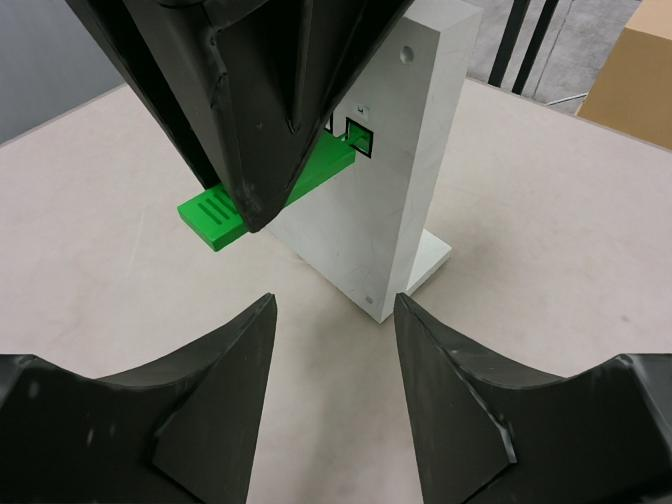

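Call:
execute_actions:
  actions:
    - [[0.014,0.01,-0.016,0,0,0,-0.62,0,0,0,0,0,0,0],[-0.014,-0.01,0.016,0,0,0,-0.62,0,0,0,0,0,0,0],[0.014,0.01,-0.016,0,0,0,-0.62,0,0,0,0,0,0,0],[-0.014,-0.01,0.016,0,0,0,-0.62,0,0,0,0,0,0,0],[0.014,0.01,-0.016,0,0,0,-0.62,0,0,0,0,0,0,0],[-0.014,-0.01,0.016,0,0,0,-0.62,0,0,0,0,0,0,0],[0.014,0.01,-0.016,0,0,0,-0.62,0,0,0,0,0,0,0],[-0.014,-0.01,0.016,0,0,0,-0.62,0,0,0,0,0,0,0],[0.014,0.01,-0.016,0,0,0,-0.62,0,0,0,0,0,0,0],[-0.014,-0.01,0.016,0,0,0,-0.62,0,0,0,0,0,0,0],[0.014,0.01,-0.016,0,0,0,-0.62,0,0,0,0,0,0,0],[-0.014,-0.01,0.016,0,0,0,-0.62,0,0,0,0,0,0,0],[0.009,0.008,-0.011,0,0,0,-0.62,0,0,0,0,0,0,0],[-0.005,-0.005,0.006,0,0,0,-0.62,0,0,0,0,0,0,0],[0,0,0,0,0,0,-0.62,0,0,0,0,0,0,0]]

Call:
execute_actions:
  actions:
    - [[0.014,0.01,-0.016,0,0,0,-0.62,0,0,0,0,0,0,0],[-0.014,-0.01,0.016,0,0,0,-0.62,0,0,0,0,0,0,0],[0.014,0.01,-0.016,0,0,0,-0.62,0,0,0,0,0,0,0],[-0.014,-0.01,0.016,0,0,0,-0.62,0,0,0,0,0,0,0],[0.014,0.01,-0.016,0,0,0,-0.62,0,0,0,0,0,0,0],[-0.014,-0.01,0.016,0,0,0,-0.62,0,0,0,0,0,0,0],[0.014,0.01,-0.016,0,0,0,-0.62,0,0,0,0,0,0,0],[-0.014,-0.01,0.016,0,0,0,-0.62,0,0,0,0,0,0,0],[0.014,0.01,-0.016,0,0,0,-0.62,0,0,0,0,0,0,0],[-0.014,-0.01,0.016,0,0,0,-0.62,0,0,0,0,0,0,0],[0.014,0.01,-0.016,0,0,0,-0.62,0,0,0,0,0,0,0],[-0.014,-0.01,0.016,0,0,0,-0.62,0,0,0,0,0,0,0],[0.009,0.008,-0.011,0,0,0,-0.62,0,0,0,0,0,0,0],[-0.005,-0.005,0.006,0,0,0,-0.62,0,0,0,0,0,0,0],[0,0,0,0,0,0,-0.62,0,0,0,0,0,0,0]]

Call:
execute_actions:
  actions:
    - [[0.014,0.01,-0.016,0,0,0,-0.62,0,0,0,0,0,0,0],[-0.014,-0.01,0.016,0,0,0,-0.62,0,0,0,0,0,0,0],[0.014,0.01,-0.016,0,0,0,-0.62,0,0,0,0,0,0,0],[-0.014,-0.01,0.016,0,0,0,-0.62,0,0,0,0,0,0,0],[0.014,0.01,-0.016,0,0,0,-0.62,0,0,0,0,0,0,0],[-0.014,-0.01,0.016,0,0,0,-0.62,0,0,0,0,0,0,0],[0.014,0.01,-0.016,0,0,0,-0.62,0,0,0,0,0,0,0],[-0.014,-0.01,0.016,0,0,0,-0.62,0,0,0,0,0,0,0],[0.014,0.01,-0.016,0,0,0,-0.62,0,0,0,0,0,0,0],[-0.014,-0.01,0.016,0,0,0,-0.62,0,0,0,0,0,0,0],[0.014,0.01,-0.016,0,0,0,-0.62,0,0,0,0,0,0,0],[-0.014,-0.01,0.016,0,0,0,-0.62,0,0,0,0,0,0,0],[0.009,0.008,-0.011,0,0,0,-0.62,0,0,0,0,0,0,0],[-0.005,-0.005,0.006,0,0,0,-0.62,0,0,0,0,0,0,0],[0,0,0,0,0,0,-0.62,0,0,0,0,0,0,0]]

Scene clock: 6837.30 s.
left_arm: end_effector_position=(+0.3553, +0.2757, +0.1383) grip_measured=-0.452 end_effector_quat_wxyz=(+0.115, +0.086, +0.990, -0.006) | right_arm: end_effector_position=(+0.3481, +0.2571, +0.0966) grip_measured=+0.000 end_effector_quat_wxyz=(+0.658, -0.233, +0.680, +0.223)
Joint positions: left_arm=[-0.072 1.724 1.401 -1.017 0.019 0.12 0.274] | right_arm=[1.058 2.357 1.38 0.94 0.362 0.01 0.5]
Joint torques (N m): left_arm=[0.08 -10.62 5.68 0.87 0.12 0.09] | right_arm=[-0.51 -14.68 5.97 1.81 -0.01 0.15]
Heat: left arm: 59 °C; right arm: 64 °C.
Hand target: left_arm +0.3580, +0.2746, +0.1430; +0.128, +0.087, +0.988, -0.008 | right_arm +0.3488, +0.2563, +0.1180; +0.665, -0.224, +0.673, +0.235
Off the commanded pose: left_arm 0.006 m, 1 deg | right_arm 0.021 m, 2 deg.

Scene clock: 6838.00 s.
left_arm: end_effector_position=(+0.3553, +0.2760, +0.1388) grip_measured=-0.452 end_effector_quat_wxyz=(+0.116, +0.086, +0.989, -0.006) | right_arm: end_effector_position=(+0.3481, +0.2571, +0.0966) grip_measured=+0.000 end_effector_quat_wxyz=(+0.658, -0.233, +0.680, +0.223)
Joint positions: left_arm=[-0.071 1.723 1.401 -1.017 0.019 0.12 0.274] | right_arm=[1.058 2.357 1.38 0.94 0.362 0.01 0.5]
Joint torques (N m): left_arm=[-0.05 -10.4 5.68 0.85 0.12 0.12] | right_arm=[-0.59 -14.72 5.89 1.84 -0.06 0.18]
Heat: left arm: 59 °C; right arm: 64 °C.
Hand target: left_arm +0.3580, +0.2746, +0.1431; +0.128, +0.087, +0.988, -0.008 | right_arm +0.3488, +0.2563, +0.1180; +0.665, -0.224, +0.673, +0.235
Off the commanded pose: left_arm 0.005 m, 1 deg | right_arm 0.021 m, 2 deg.

Scene clock: 6838.70 s.
left_arm: end_effector_position=(+0.3551, +0.2756, +0.1391) grip_measured=-0.452 end_effector_quat_wxyz=(+0.116, +0.087, +0.989, -0.006) | right_arm: end_effector_position=(+0.3481, +0.2571, +0.0966) grip_measured=+0.000 end_effector_quat_wxyz=(+0.658, -0.233, +0.680, +0.223)
Joint positions: left_arm=[-0.072 1.721 1.401 -1.018 0.019 0.12 0.274] | right_arm=[1.058 2.357 1.38 0.94 0.362 0.01 0.5]
Joint torques (N m): left_arm=[0.06 -10.33 5.63 0.87 0.13 0.1] | right_arm=[-0.58 -14.86 5.87 1.85 0.03 0.11]
Heat: left arm: 59 °C; right arm: 64 °C.
Hand target: left_arm +0.3580, +0.2746, +0.1431; +0.128, +0.087, +0.988, -0.008 | right_arm +0.3488, +0.2563, +0.1180; +0.665, -0.224, +0.673, +0.235
Off the commanded pose: left_arm 0.005 m, 1 deg | right_arm 0.021 m, 2 deg.

Call:
execute_actions:
  actions:
    - [[0.009,0.01,-0.016,0,0,0,-0.62,0,0,0,0,0,0,0],[-0.019,-0.01,0.016,0,0,0,-0.62,0,0,0,0,0,0,0],[0.009,0.01,-0.016,0,0,0,-0.62,0,0,0,0,0,0,0],[-0.019,-0.01,0.016,0,0,0,-0.62,0,0,0,0,0,0,0],[0.009,0.01,-0.016,0,0,0,-0.62,0,0,0,0,0,0,0],[-0.019,-0.01,0.016,0,0,0,-0.62,0,0,0,0,0,0,0],[0.007,0.01,0.012,0,0,0,-0.62,0,0,0,0,0,0,0],[-0.017,-0.01,-0.012,0,0,0,-0.62,0,0,0,0,0,0,0],[0.007,0.01,0.012,0,0,0,-0.62,0,0,0,0,0,0,0],[-0.017,-0.01,-0.012,0,0,0,-0.62,0,0,0,0,0,0,0],[0.007,0.01,0.012,0,0,0,-0.62,0,0,0,0,0,0,0],[-0.017,-0.01,-0.012,0,0,0,-0.62,0,0,0,0,0,0,0],[0.003,0.008,0.008,0,0,0,-0.62,0,0,0,0,0,0,0],[-0.009,-0.005,-0.004,0,0,0,-0.62,0,0,0,0,0,0,0],[-0.005,0,0,0,0,0,-0.62,0,0,0,0,0,0,0]]

Call:
execute_actions:
  actions:
    - [[0.014,0.01,-0.016,0,0,0,-0.62,0,0,0,0,0,0,0],[-0.014,-0.01,0.016,0,0,0,-0.62,0,0,0,0,0,0,0],[0.014,0.01,-0.016,0,0,0,-0.62,0,0,0,0,0,0,0],[-0.014,-0.01,0.016,0,0,0,-0.62,0,0,0,0,0,0,0],[0.014,0.01,-0.016,0,0,0,-0.62,0,0,0,0,0,0,0],[-0.014,-0.01,0.016,0,0,0,-0.62,0,0,0,0,0,0,0],[0.012,0.01,0.012,0,0,0,-0.62,0,0,0,0,0,0,0],[-0.012,-0.01,-0.012,0,0,0,-0.62,0,0,0,0,0,0,0],[0.012,0.01,0.012,0,0,0,-0.62,0,0,0,0,0,0,0],[-0.012,-0.01,-0.012,0,0,0,-0.62,0,0,0,0,0,0,0],[0.012,0.01,0.012,0,0,0,-0.62,0,0,0,0,0,0,0],[-0.012,-0.01,-0.012,0,0,0,-0.62,0,0,0,0,0,0,0],[0.008,0.008,0.008,0,0,0,-0.62,0,0,0,0,0,0,0],[-0.004,-0.005,-0.004,0,0,0,-0.62,0,0,0,0,0,0,0],[0,0,0,0,0,0,-0.62,0,0,0,0,0,0,0]]

Call:
execute_actions:
  actions:
    - [[0.014,0.01,-0.016,0,0,0,-0.62,0,0,0,0,0,0,0],[-0.014,-0.01,0.016,0,0,0,-0.62,0,0,0,0,0,0,0],[0.014,0.01,-0.016,0,0,0,-0.62,0,0,0,0,0,0,0],[-0.014,-0.01,0.016,0,0,0,-0.62,0,0,0,0,0,0,0],[0.014,0.01,-0.016,0,0,0,-0.62,0,0,0,0,0,0,0],[-0.014,-0.01,0.016,0,0,0,-0.62,0,0,0,0,0,0,0],[0.012,0.01,0.012,0,0,0,-0.62,0,0,0,0,0,0,0],[-0.012,-0.01,-0.012,0,0,0,-0.62,0,0,0,0,0,0,0],[0.012,0.01,0.012,0,0,0,-0.62,0,0,0,0,0,0,0],[-0.012,-0.01,-0.012,0,0,0,-0.62,0,0,0,0,0,0,0],[0.012,0.01,0.012,0,0,0,-0.62,0,0,0,0,0,0,0],[-0.012,-0.01,-0.012,0,0,0,-0.62,0,0,0,0,0,0,0],[0.008,0.008,0.008,0,0,0,-0.62,0,0,0,0,0,0,0],[-0.004,-0.005,-0.004,0,0,0,-0.62,0,0,0,0,0,0,0],[0,0,0,0,0,0,-0.62,0,0,0,0,0,0,0]]

Scene clock: 6874.00 s.
left_arm: end_effector_position=(+0.3478, +0.2762, +0.1355) grip_measured=-0.452 end_effector_quat_wxyz=(+0.108, +0.086, +0.990, -0.006) | right_arm: end_effector_position=(+0.3481, +0.2571, +0.0966) grip_measured=+0.000 end_effector_quat_wxyz=(+0.658, -0.233, +0.680, +0.223)
Joint positions: left_arm=[-0.072 1.71 1.375 -1.019 0.019 0.12 0.274] | right_arm=[1.058 2.357 1.38 0.94 0.362 0.01 0.5]
Joint torques (N m): left_arm=[-0.09 -10.24 6.69 0.88 0.12 0.07] | right_arm=[-0.31 -14.64 5.94 1.81 0.01 0.11]
Heat: left arm: 57 °C; right arm: 64 °C.
Hand target: left_arm +0.3550, +0.2747, +0.1431; +0.128, +0.087, +0.988, -0.008 | right_arm +0.3488, +0.2563, +0.1180; +0.665, -0.224, +0.673, +0.235
Off the commanded pose: left_arm 0.011 m, 2 deg | right_arm 0.021 m, 2 deg.

Scene clock: 6874.70 s.
left_arm: end_effector_position=(+0.3480, +0.2759, +0.1364) grip_measured=-0.452 end_effector_quat_wxyz=(+0.111, +0.086, +0.990, -0.006) | right_arm: end_effector_position=(+0.3481, +0.2571, +0.0966) grip_measured=+0.000 end_effector_quat_wxyz=(+0.658, -0.233, +0.680, +0.223)
Joint positions: left_arm=[-0.072 1.706 1.374 -1.017 0.02 0.119 0.274] | right_arm=[1.058 2.357 1.38 0.94 0.362 0.01 0.5]
Joint torques (N m): left_arm=[-0.08 -9.69 6.83 0.84 0.11 0.12] | right_arm=[-0.73 -14.99 5.86 1.79 0 0.08]
Heat: left arm: 57 °C; right arm: 64 °C.
Hand target: left_arm +0.3549, +0.2746, +0.1429; +0.128, +0.087, +0.988, -0.008 | right_arm +0.3488, +0.2563, +0.1180; +0.665, -0.224, +0.673, +0.235
Off the commanded pose: left_arm 0.010 m, 2 deg | right_arm 0.021 m, 2 deg.

Scene clock: 6875.40 s.
left_arm: end_effector_position=(+0.3481, +0.2759, +0.1364) grip_measured=-0.452 end_effector_quat_wxyz=(+0.111, +0.086, +0.990, -0.006) | right_arm: end_effector_position=(+0.3481, +0.2571, +0.0966) grip_measured=+0.000 end_effector_quat_wxyz=(+0.658, -0.233, +0.680, +0.223)
Joint positions: left_arm=[-0.072 1.706 1.373 -1.017 0.02 0.119 0.274] | right_arm=[1.058 2.357 1.38 0.94 0.362 0.01 0.5]
Joint torques (N m): left_arm=[-0.05 -9.68 6.72 0.8 0.08 0.12] | right_arm=[-0.49 -14.95 5.7 1.82 -0.01 0.15]
Heat: left arm: 57 °C; right arm: 64 °C.
Hand target: left_arm +0.3550, +0.2746, +0.1430; +0.128, +0.087, +0.988, -0.008 | right_arm +0.3488, +0.2563, +0.1180; +0.665, -0.224, +0.673, +0.235
Off the commanded pose: left_arm 0.010 m, 2 deg | right_arm 0.021 m, 2 deg.

Call:
execute_actions:
  actions:
    - [[0.0247,0.0083,-0.0202,0.0001,0.0006,0,-0.62,0,0,0,0,0,0,0],[-0.0033,-0.0117,0.0118,0.0001,0.0006,0,-0.62,0,0,0,0,0,0,0],[0.0247,0.0083,-0.0202,0.0001,0.0006,0,-0.62,0,0,0,0,0,0,0],[-0.0033,-0.0117,0.0118,0.0001,0.0006,0,-0.62,0,0,0,0,0,0,0],[0.0247,0.0083,-0.0202,0.0001,0.0006,0,-0.62,0,0,0,0,0,0,0],[-0.0033,-0.0117,0.0118,0.0001,0.0006,0,-0.62,0,0,0,0,0,0,0],[0.0227,0.0083,0.0078,0.0001,0.0006,0,-0.62,0,0,0,0,0,0,0],[-0.0013,-0.0117,-0.0162,0.0001,0.0006,0,-0.62,0,0,0,0,0,0,0],[0.0227,0.0083,0.0078,0.0001,0.0006,0,-0.62,0,0,0,0,0,0,0],[-0.0013,-0.0117,-0.0162,0.0001,0.0006,0,-0.62,0,0,0,0,0,0,0],[0.0227,0.0083,0.0078,0.0001,0.0006,0,-0.62,0,0,0,0,0,0,0],[-0.0013,-0.0117,-0.0162,0.0001,0.0006,0,-0.62,0,0,0,0,0,0,0],[0.0187,0.0063,0.0038,0.0001,0.0006,0,-0.62,0,0,0,0,0,0,0],[0.0067,-0.0067,-0.0082,0.0001,0.0006,0,-0.62,0,0,0,0,0,0,0],[0.0107,-0.0017,-0.0042,0.0001,0.0006,0,-0.62,0,0,0,0,0,0,0]]

Call:
execute_actions:
  actions:
    - [[0.014,0.01,-0.016,0,0,0,-0.62,0,0,0,0,0,0,0],[-0.014,-0.01,0.016,0,0,0,-0.62,0,0,0,0,0,0,0],[0.014,0.01,-0.016,0,0,0,-0.62,0,0,0,0,0,0,0],[-0.014,-0.01,0.016,0,0,0,-0.62,0,0,0,0,0,0,0],[0.014,0.01,-0.016,0,0,0,-0.62,0,0,0,0,0,0,0],[-0.014,-0.01,0.016,0,0,0,-0.62,0,0,0,0,0,0,0],[0.012,0.01,0.012,0,0,0,-0.62,0,0,0,0,0,0,0],[-0.012,-0.01,-0.012,0,0,0,-0.62,0,0,0,0,0,0,0],[0.012,0.01,0.012,0,0,0,-0.62,0,0,0,0,0,0,0],[-0.012,-0.01,-0.012,0,0,0,-0.62,0,0,0,0,0,0,0],[0.012,0.01,0.012,0,0,0,-0.62,0,0,0,0,0,0,0],[-0.012,-0.01,-0.012,0,0,0,-0.62,0,0,0,0,0,0,0],[0.008,0.008,0.008,0,0,0,-0.62,0,0,0,0,0,0,0],[-0.004,-0.005,-0.004,0,0,0,-0.62,0,0,0,0,0,0,0],[0,0,0,0,0,0,-0.62,0,0,0,0,0,0,0]]
  cameras: ["cam_right_wrist","cam_left_wrist"]

Call:
zoom_image:
  camera: "cam_right_wrist"
  region: [350, 126, 374, 146]

Call:
zoom_image:
  camera: "cam_left_wrist"
  region: [280, 60, 400, 150]

Scene clock: 6909.17 s.
left_arm: end_effector_position=(+0.3547, +0.2747, +0.1351) grip_measured=-0.452 end_effector_quat_wxyz=(+0.112, +0.087, +0.990, -0.006) | right_arm: end_effector_position=(+0.3481, +0.2571, +0.0966) grip_measured=+0.000 end_effector_quat_wxyz=(+0.658, -0.233, +0.680, +0.223)
Joint positions: left_arm=[-0.075 1.729 1.395 -1.012 0.02 0.117 0.274] | right_arm=[1.058 2.357 1.38 0.94 0.362 0.01 0.5]
Joint torques (N m): left_arm=[-0.09 -9.42 6.91 0.86 0.1 0.08] | right_arm=[-0.39 -14.67 6.09 1.85 0.06 0.16]
Heat: left arm: 57 °C; right arm: 64 °C.
Hand target: left_arm +0.3614, +0.2736, +0.1406; +0.127, +0.087, +0.988, -0.008 | right_arm +0.3488, +0.2563, +0.1180; +0.665, -0.224, +0.673, +0.235
Off the commanded pose: left_arm 0.009 m, 2 deg | right_arm 0.021 m, 2 deg.

Scene clock: 6909.87 s.
left_arm: end_effector_position=(+0.3544, +0.2747, +0.1339) grip_measured=-0.452 end_effector_quat_wxyz=(+0.110, +0.087, +0.990, -0.006) | right_arm: end_effector_position=(+0.3481, +0.2571, +0.0966) grip_measured=+0.000 end_effector_quat_wxyz=(+0.658, -0.233, +0.680, +0.223)
Joint positions: left_arm=[-0.075 1.732 1.394 -1.013 0.02 0.117 0.274] | right_arm=[1.058 2.357 1.38 0.94 0.362 0.01 0.5]
Joint torques (N m): left_arm=[0.01 -10.04 7.01 0.78 0.09 0.11] | right_arm=[-0.59 -14.97 5.97 1.82 -0.01 0.11]
Heat: left arm: 57 °C; right arm: 64 °C.
Hand target: left_arm +0.3614, +0.2736, +0.1405; +0.127, +0.087, +0.988, -0.008 | right_arm +0.3488, +0.2563, +0.1180; +0.665, -0.224, +0.673, +0.235
Off the commanded pose: left_arm 0.010 m, 2 deg | right_arm 0.021 m, 2 deg.
camera_calibration:
cam_left_wrist: T_world_to_cam=[[-0.192474, -0.981106, -0.0196123, 0.341738], [-0.772183, 0.139094, 0.619988, 0.17274], [-0.605546, 0.134476, -0.784366, 0.427706], [0, 0, 0, 1]] pos_world=[0.458159, 0.253738, 0.235083]
cam_right_wrist: T_world_to_cam=[[0.617241, -0.786622, -0.0154637, -0.00927578], [-0.620529, -0.474641, -0.624228, 0.420482], [0.483692, 0.394894, -0.78109, -0.0504169], [0, 0, 0, 1]] pos_world=[0.291033, 0.212191, 0.222953]
Images, in order (width x height): cam_left_wrist 672x504, cam_right_wrist 672x504.

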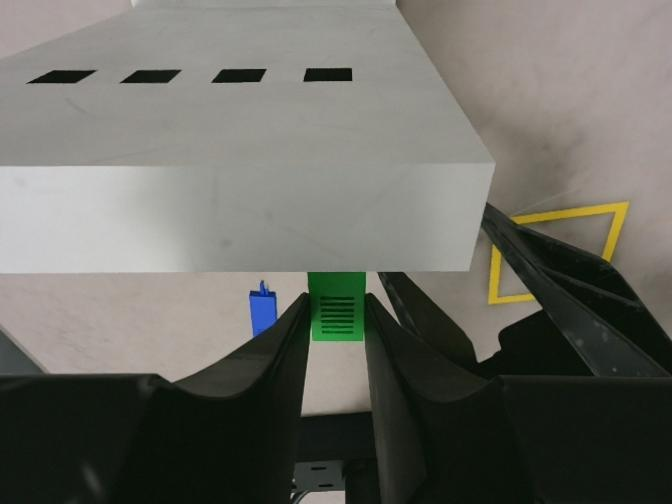

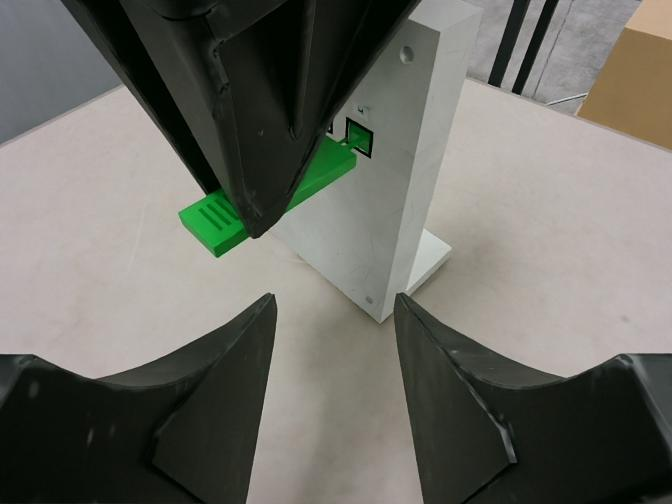

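Scaled by 21.000.

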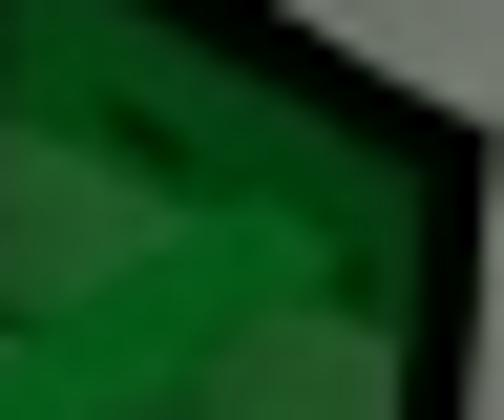

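Scaled by 4.200.

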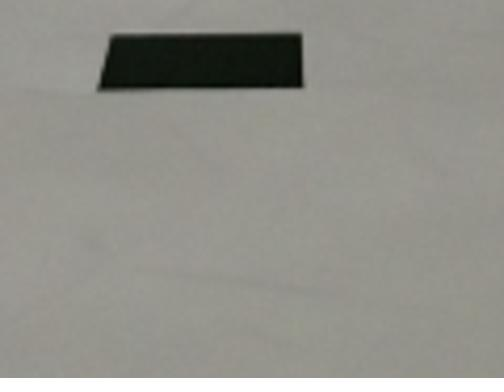

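Call:
zoom_image:
  camera: "cam_right_wrist"
  region: [324, 112, 380, 168]

Scaled by 9.000.

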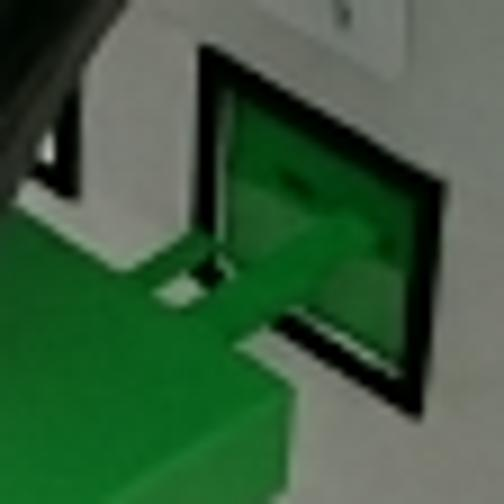

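Call:
execute_actions:
  actions:
    - [[0.0169,0.0119,-0.018,0,0,0,-0.62,0,0,0,0,0,0,0],[-0.0111,-0.0081,0.014,0,0,0,-0.62,0,0,0,0,0,0,0],[0.0169,0.0119,-0.018,0,0,0,-0.62,0,0,0,0,0,0,0],[-0.0111,-0.0081,0.014,0,0,0,-0.62,0,0,0,0,0,0,0],[0.0169,0.0119,-0.018,0,0,0,-0.62,0,0,0,0,0,0,0],[-0.0111,-0.0081,0.014,0,0,0,-0.62,0,0,0,0,0,0,0],[0.0149,0.0119,0.01,0,0,0,-0.62,0,0,0,0,0,0,0],[-0.0091,-0.0081,-0.014,0,0,0,-0.62,0,0,0,0,0,0,0],[0.0149,0.0119,0.01,0,0,0,-0.62,0,0,0,0,0,0,0],[-0.0091,-0.0081,-0.014,0,0,0,-0.62,0,0,0,0,0,0,0],[0.0149,0.0119,0.01,0,0,0,-0.62,0,0,0,0,0,0,0],[-0.0091,-0.0081,-0.014,0,0,0,-0.62,0,0,0,0,0,0,0],[0.0109,0.0099,0.006,0,0,0,-0.62,0,0,0,0,0,0,0],[-0.0011,-0.0031,-0.006,0,0,0,-0.62,0,0,0,0,0,0,0],[0.0029,0.0019,-0.002,0,0,0,-0.62,0,0,0,0,0,0,0]]

Call:
execute_actions:
  actions:
    - [[0.014,0.01,-0.016,0,0,0,-0.62,0,0,0,0,0,0,0],[-0.014,-0.01,0.016,0,0,0,-0.62,0,0,0,0,0,0,0],[0.014,0.01,-0.016,0,0,0,-0.62,0,0,0,0,0,0,0],[-0.014,-0.01,0.016,0,0,0,-0.62,0,0,0,0,0,0,0],[0.014,0.01,-0.016,0,0,0,-0.62,0,0,0,0,0,0,0],[-0.014,-0.01,0.016,0,0,0,-0.62,0,0,0,0,0,0,0],[0.012,0.01,0.012,0,0,0,-0.62,0,0,0,0,0,0,0],[-0.012,-0.01,-0.012,0,0,0,-0.62,0,0,0,0,0,0,0],[0.012,0.01,0.012,0,0,0,-0.62,0,0,0,0,0,0,0],[-0.012,-0.01,-0.012,0,0,0,-0.62,0,0,0,0,0,0,0],[0.012,0.01,0.012,0,0,0,-0.62,0,0,0,0,0,0,0],[-0.012,-0.01,-0.012,0,0,0,-0.62,0,0,0,0,0,0,0],[0.008,0.008,0.008,0,0,0,-0.62,0,0,0,0,0,0,0],[-0.004,-0.005,-0.004,0,0,0,-0.62,0,0,0,0,0,0,0],[0,0,0,0,0,0,-0.62,0,0,0,0,0,0,0]]
  cameras: ["cam_right_wrist","cam_left_wrist"]

Call:
zoom_image:
  camera: "cam_right_wrist"
  region: [350, 126, 374, 146]

Call:
zoom_image:
  camera: "cam_right_wrist"
  region: [324, 112, 380, 168]

Call:
zoom_image:
  camera: "cam_left_wrist"
  region: [280, 60, 400, 150]

Scene clock: 6975.93 s.
left_arm: end_effector_position=(+0.3559, +0.2760, +0.1328) grip_measured=-0.452 end_effector_quat_wxyz=(+0.110, +0.086, +0.990, -0.006) | right_arm: end_effector_position=(+0.3481, +0.2571, +0.0966) grip_measured=+0.000 end_effector_quat_wxyz=(+0.658, -0.233, +0.680, +0.223)
Joint positions: left_arm=[-0.071 1.739 1.397 -1.01 0.02 0.121 0.274] | right_arm=[1.058 2.357 1.38 0.94 0.362 0.01 0.5]
Joint torques (N m): left_arm=[0.08 -10.03 7.04 0.82 0.12 0.13] | right_arm=[-0.5 -14.71 5.83 1.81 -0.03 0.11]
Heat: left arm: 60 °C; right arm: 64 °C.
Hand target: left_arm +0.3631, +0.2748, +0.1393; +0.127, +0.087, +0.988, -0.008 | right_arm +0.3488, +0.2563, +0.1180; +0.665, -0.224, +0.673, +0.235
Off the commanded pose: left_arm 0.010 m, 2 deg | right_arm 0.021 m, 2 deg.

Scene clock: 6976.63 s.
left_arm: end_effector_position=(+0.3556, +0.2760, +0.1326) grip_measured=-0.452 end_effector_quat_wxyz=(+0.109, +0.086, +0.990, -0.006) | right_arm: end_effector_position=(+0.3481, +0.2571, +0.0966) grip_measured=+0.000 end_effector_quat_wxyz=(+0.658, -0.233, +0.680, +0.223)
Joint positions: left_arm=[-0.071 1.739 1.397 -1.011 0.02 0.121 0.274] | right_arm=[1.058 2.357 1.38 0.94 0.362 0.01 0.5]
Joint torques (N m): left_arm=[-0.02 -10.04 6.83 0.89 0.1 0.11] | right_arm=[-0.84 -14.8 5.81 1.81 0 0.17]
Heat: left arm: 60 °C; right arm: 64 °C.
Hand target: left_arm +0.3631, +0.2747, +0.1393; +0.127, +0.087, +0.988, -0.008 | right_arm +0.3488, +0.2563, +0.1180; +0.665, -0.224, +0.673, +0.235
Off the commanded pose: left_arm 0.010 m, 2 deg | right_arm 0.021 m, 2 deg.
camera_calibration:
cam_left_wrist: T_world_to_cam=[[-0.192131, -0.981166, -0.0199756, 0.343215], [-0.770873, 0.138293, 0.621796, 0.173832], [-0.607323, 0.134865, -0.782924, 0.427642], [0, 0, 0, 1]] pos_world=[0.459661, 0.255037, 0.233579]
cam_right_wrist: T_world_to_cam=[[0.617241, -0.786622, -0.0154637, -0.00927578], [-0.620529, -0.474641, -0.624228, 0.420482], [0.483692, 0.394894, -0.78109, -0.0504169], [0, 0, 0, 1]] pos_world=[0.291033, 0.212191, 0.222953]
Images, in order (width x height): cam_left_wrist 672x504, cam_right_wrist 672x504.

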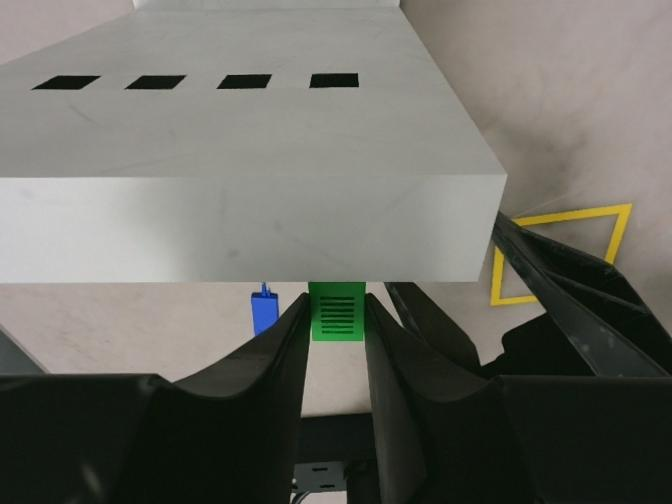

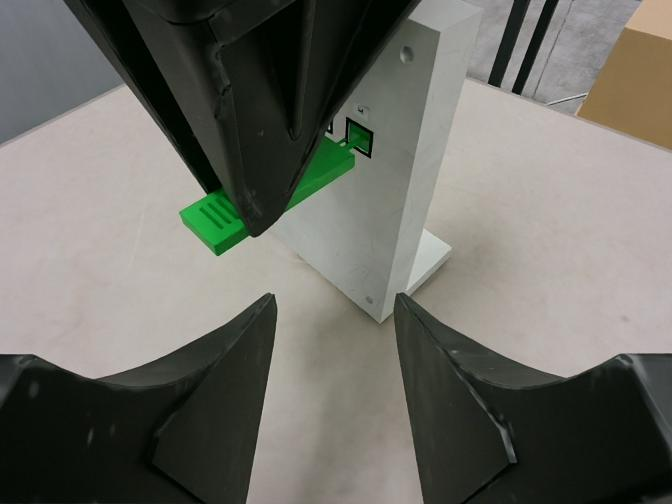

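Scaled by 21.000.

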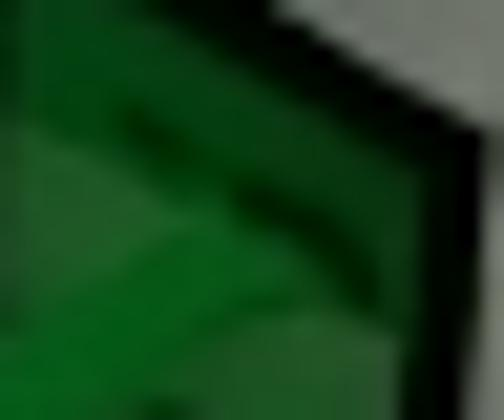

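Scaled by 9.000.

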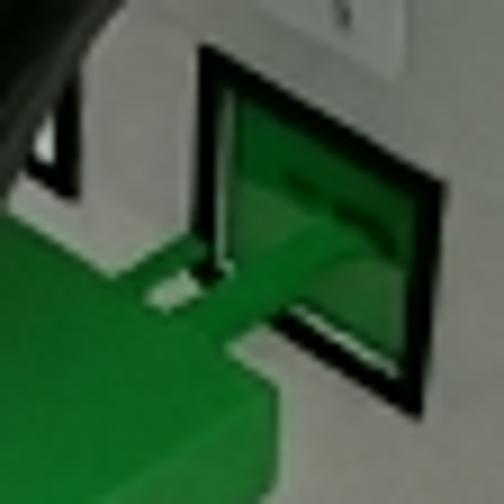

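Scaled by 4.200.

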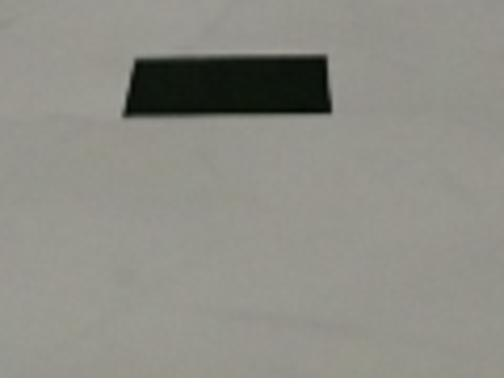

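Call:
execute_actions:
  actions:
    - [[0.015,0.0088,-0.0152,0,0,0,-0.62,0,0,0,0,0,0,0],[-0.013,-0.0112,0.0168,0,0,0,-0.62,0,0,0,0,0,0,0],[0.015,0.0088,-0.0152,0,0,0,-0.62,0,0,0,0,0,0,0],[-0.013,-0.0112,0.0168,0,0,0,-0.62,0,0,0,0,0,0,0],[0.015,0.0088,-0.0152,0,0,0,-0.62,0,0,0,0,0,0,0],[-0.013,-0.0112,0.0168,0,0,0,-0.62,0,0,0,0,0,0,0],[0.013,0.0088,0.0128,0,0,0,-0.62,0,0,0,0,0,0,0],[-0.011,-0.0112,-0.0112,0,0,0,-0.62,0,0,0,0,0,0,0],[0.013,0.0088,0.0128,0,0,0,-0.62,0,0,0,0,0,0,0],[-0.011,-0.0112,-0.0112,0,0,0,-0.62,0,0,0,0,0,0,0],[0.013,0.0088,0.0128,0,0,0,-0.62,0,0,0,0,0,0,0],[-0.011,-0.0112,-0.0112,0,0,0,-0.62,0,0,0,0,0,0,0],[0.009,0.0068,0.0088,0,0,0,-0.62,0,0,0,0,0,0,0],[-0.003,-0.0062,-0.0032,0,0,0,-0.62,0,0,0,0,0,0,0],[0.001,-0.0012,0.0008,0,0,0,-0.62,0,0,0,0,0,0,0]]

Call:
execute_actions:
  actions:
    - [[0.014,0.01,-0.016,0,0,0,-0.62,0,0,0,0,0,0,0],[-0.014,-0.01,0.016,0,0,0,-0.62,0,0,0,0,0,0,0],[0.014,0.01,-0.016,0,0,0,-0.62,0,0,0,0,0,0,0],[-0.014,-0.01,0.016,0,0,0,-0.62,0,0,0,0,0,0,0],[0.014,0.01,-0.016,0,0,0,-0.62,0,0,0,0,0,0,0],[-0.014,-0.01,0.016,0,0,0,-0.62,0,0,0,0,0,0,0],[0.012,0.01,0.012,0,0,0,-0.62,0,0,0,0,0,0,0],[-0.012,-0.01,-0.012,0,0,0,-0.62,0,0,0,0,0,0,0],[0.012,0.01,0.012,0,0,0,-0.62,0,0,0,0,0,0,0],[-0.012,-0.01,-0.012,0,0,0,-0.62,0,0,0,0,0,0,0],[0.012,0.01,0.012,0,0,0,-0.62,0,0,0,0,0,0,0],[-0.012,-0.01,-0.012,0,0,0,-0.62,0,0,0,0,0,0,0],[0.008,0.008,0.008,0,0,0,-0.62,0,0,0,0,0,0,0],[-0.004,-0.005,-0.004,0,0,0,-0.62,0,0,0,0,0,0,0],[0,0,0,0,0,0,-0.62,0,0,0,0,0,0,0]]
  cameras: ["cam_right_wrist","cam_left_wrist"]

Call:
zoom_image:
  camera: "cam_right_wrist"
  region: [350, 126, 374, 146]

Call:
zoom_image:
  camera: "cam_right_wrist"
  region: [324, 112, 380, 168]

Call:
zoom_image:
  camera: "cam_left_wrist"
  region: [280, 60, 400, 150]

Scene clock: 7019.10 s.
left_arm: end_effector_position=(+0.3556, +0.2750, +0.1325) grip_measured=-0.452 end_effector_quat_wxyz=(+0.108, +0.086, +0.990, -0.006) | right_arm: end_effector_position=(+0.3481, +0.2571, +0.0966) grip_measured=+0.000 end_effector_quat_wxyz=(+0.658, -0.233, +0.680, +0.223)
Joint positions: left_arm=[-0.074 1.741 1.399 -1.012 0.02 0.118 0.274] | right_arm=[1.058 2.357 1.38 0.94 0.362 0.01 0.5]
Joint torques (N m): left_arm=[0.09 -10.13 7.19 0.84 0.13 0.1] | right_arm=[-0.42 -14.86 6 1.86 0.06 0.13]
Heat: left arm: 57 °C; right arm: 64 °C.
Hand target: left_arm +0.3637, +0.2741, +0.1398; +0.127, +0.087, +0.988, -0.008 | right_arm +0.3488, +0.2563, +0.1180; +0.665, -0.224, +0.673, +0.235
Off the commanded pose: left_arm 0.011 m, 2 deg | right_arm 0.021 m, 2 deg.

Scene clock: 7019.83 s.
left_arm: end_effector_position=(+0.3558, +0.2754, +0.1329) grip_measured=-0.452 end_effector_quat_wxyz=(+0.108, +0.086, +0.990, -0.006) | right_arm: end_effector_position=(+0.3481, +0.2571, +0.0966) grip_measured=+0.000 end_effector_quat_wxyz=(+0.658, -0.233, +0.680, +0.223)
Joint positions: left_arm=[-0.073 1.742 1.401 -1.014 0.019 0.119 0.274] | right_arm=[1.058 2.357 1.38 0.94 0.362 0.01 0.5]
Joint torques (N m): left_arm=[0.03 -10.29 6.94 0.86 0.08 0.08] | right_arm=[-0.53 -14.82 5.75 1.8 0.02 0.14]
Heat: left arm: 58 °C; right arm: 64 °C.
Hand target: left_arm +0.3638, +0.2741, +0.1398; +0.127, +0.087, +0.988, -0.007 | right_arm +0.3488, +0.2563, +0.1180; +0.665, -0.224, +0.673, +0.235
Off the commanded pose: left_arm 0.011 m, 2 deg | right_arm 0.021 m, 2 deg.
camera_calibration:
cam_left_wrist: T_world_to_cam=[[-0.192081, -0.98118, -0.0197473, 0.342613], [-0.769951, 0.138192, 0.622959, 0.173417], [-0.608506, 0.134863, -0.782005, 0.428313], [0, 0, 0, 1]] pos_world=[0.459963, 0.254437, 0.233677]
cam_right_wrist: T_world_to_cam=[[0.617241, -0.786622, -0.0154637, -0.00927578], [-0.620529, -0.474641, -0.624228, 0.420482], [0.483692, 0.394894, -0.78109, -0.0504169], [0, 0, 0, 1]] pos_world=[0.291033, 0.212191, 0.222953]
Images, in order (width x height): cam_left_wrist 672x504, cam_right_wrist 672x504.

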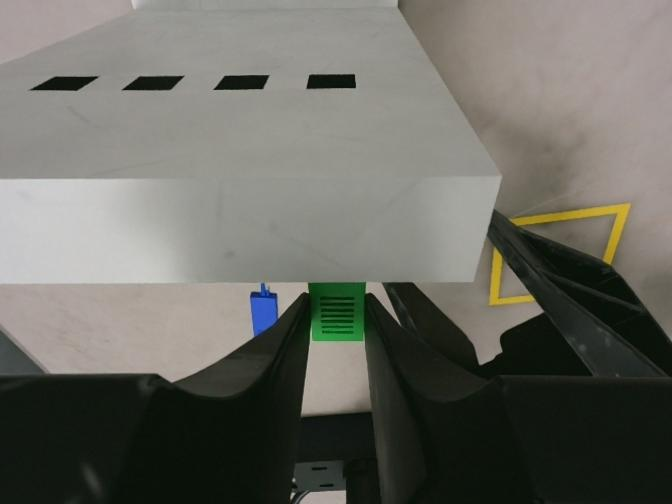

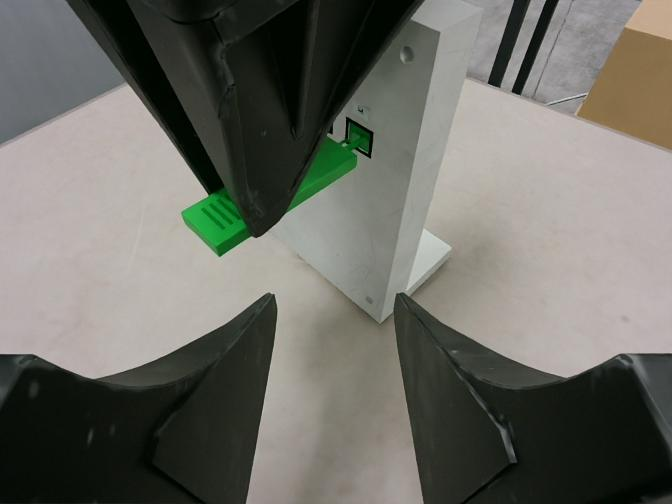

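Scaled by 21.000.

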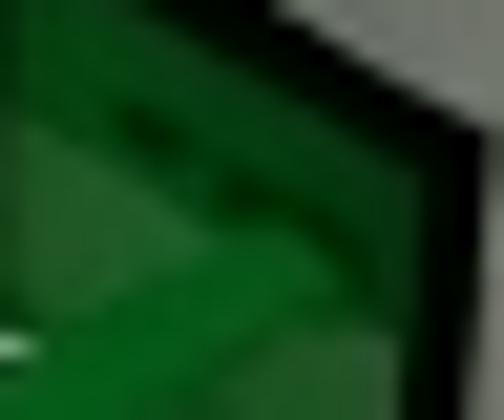

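Scaled by 9.000.

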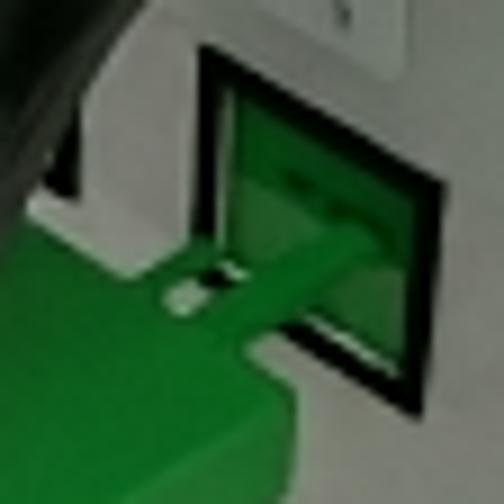

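Scaled by 4.200.

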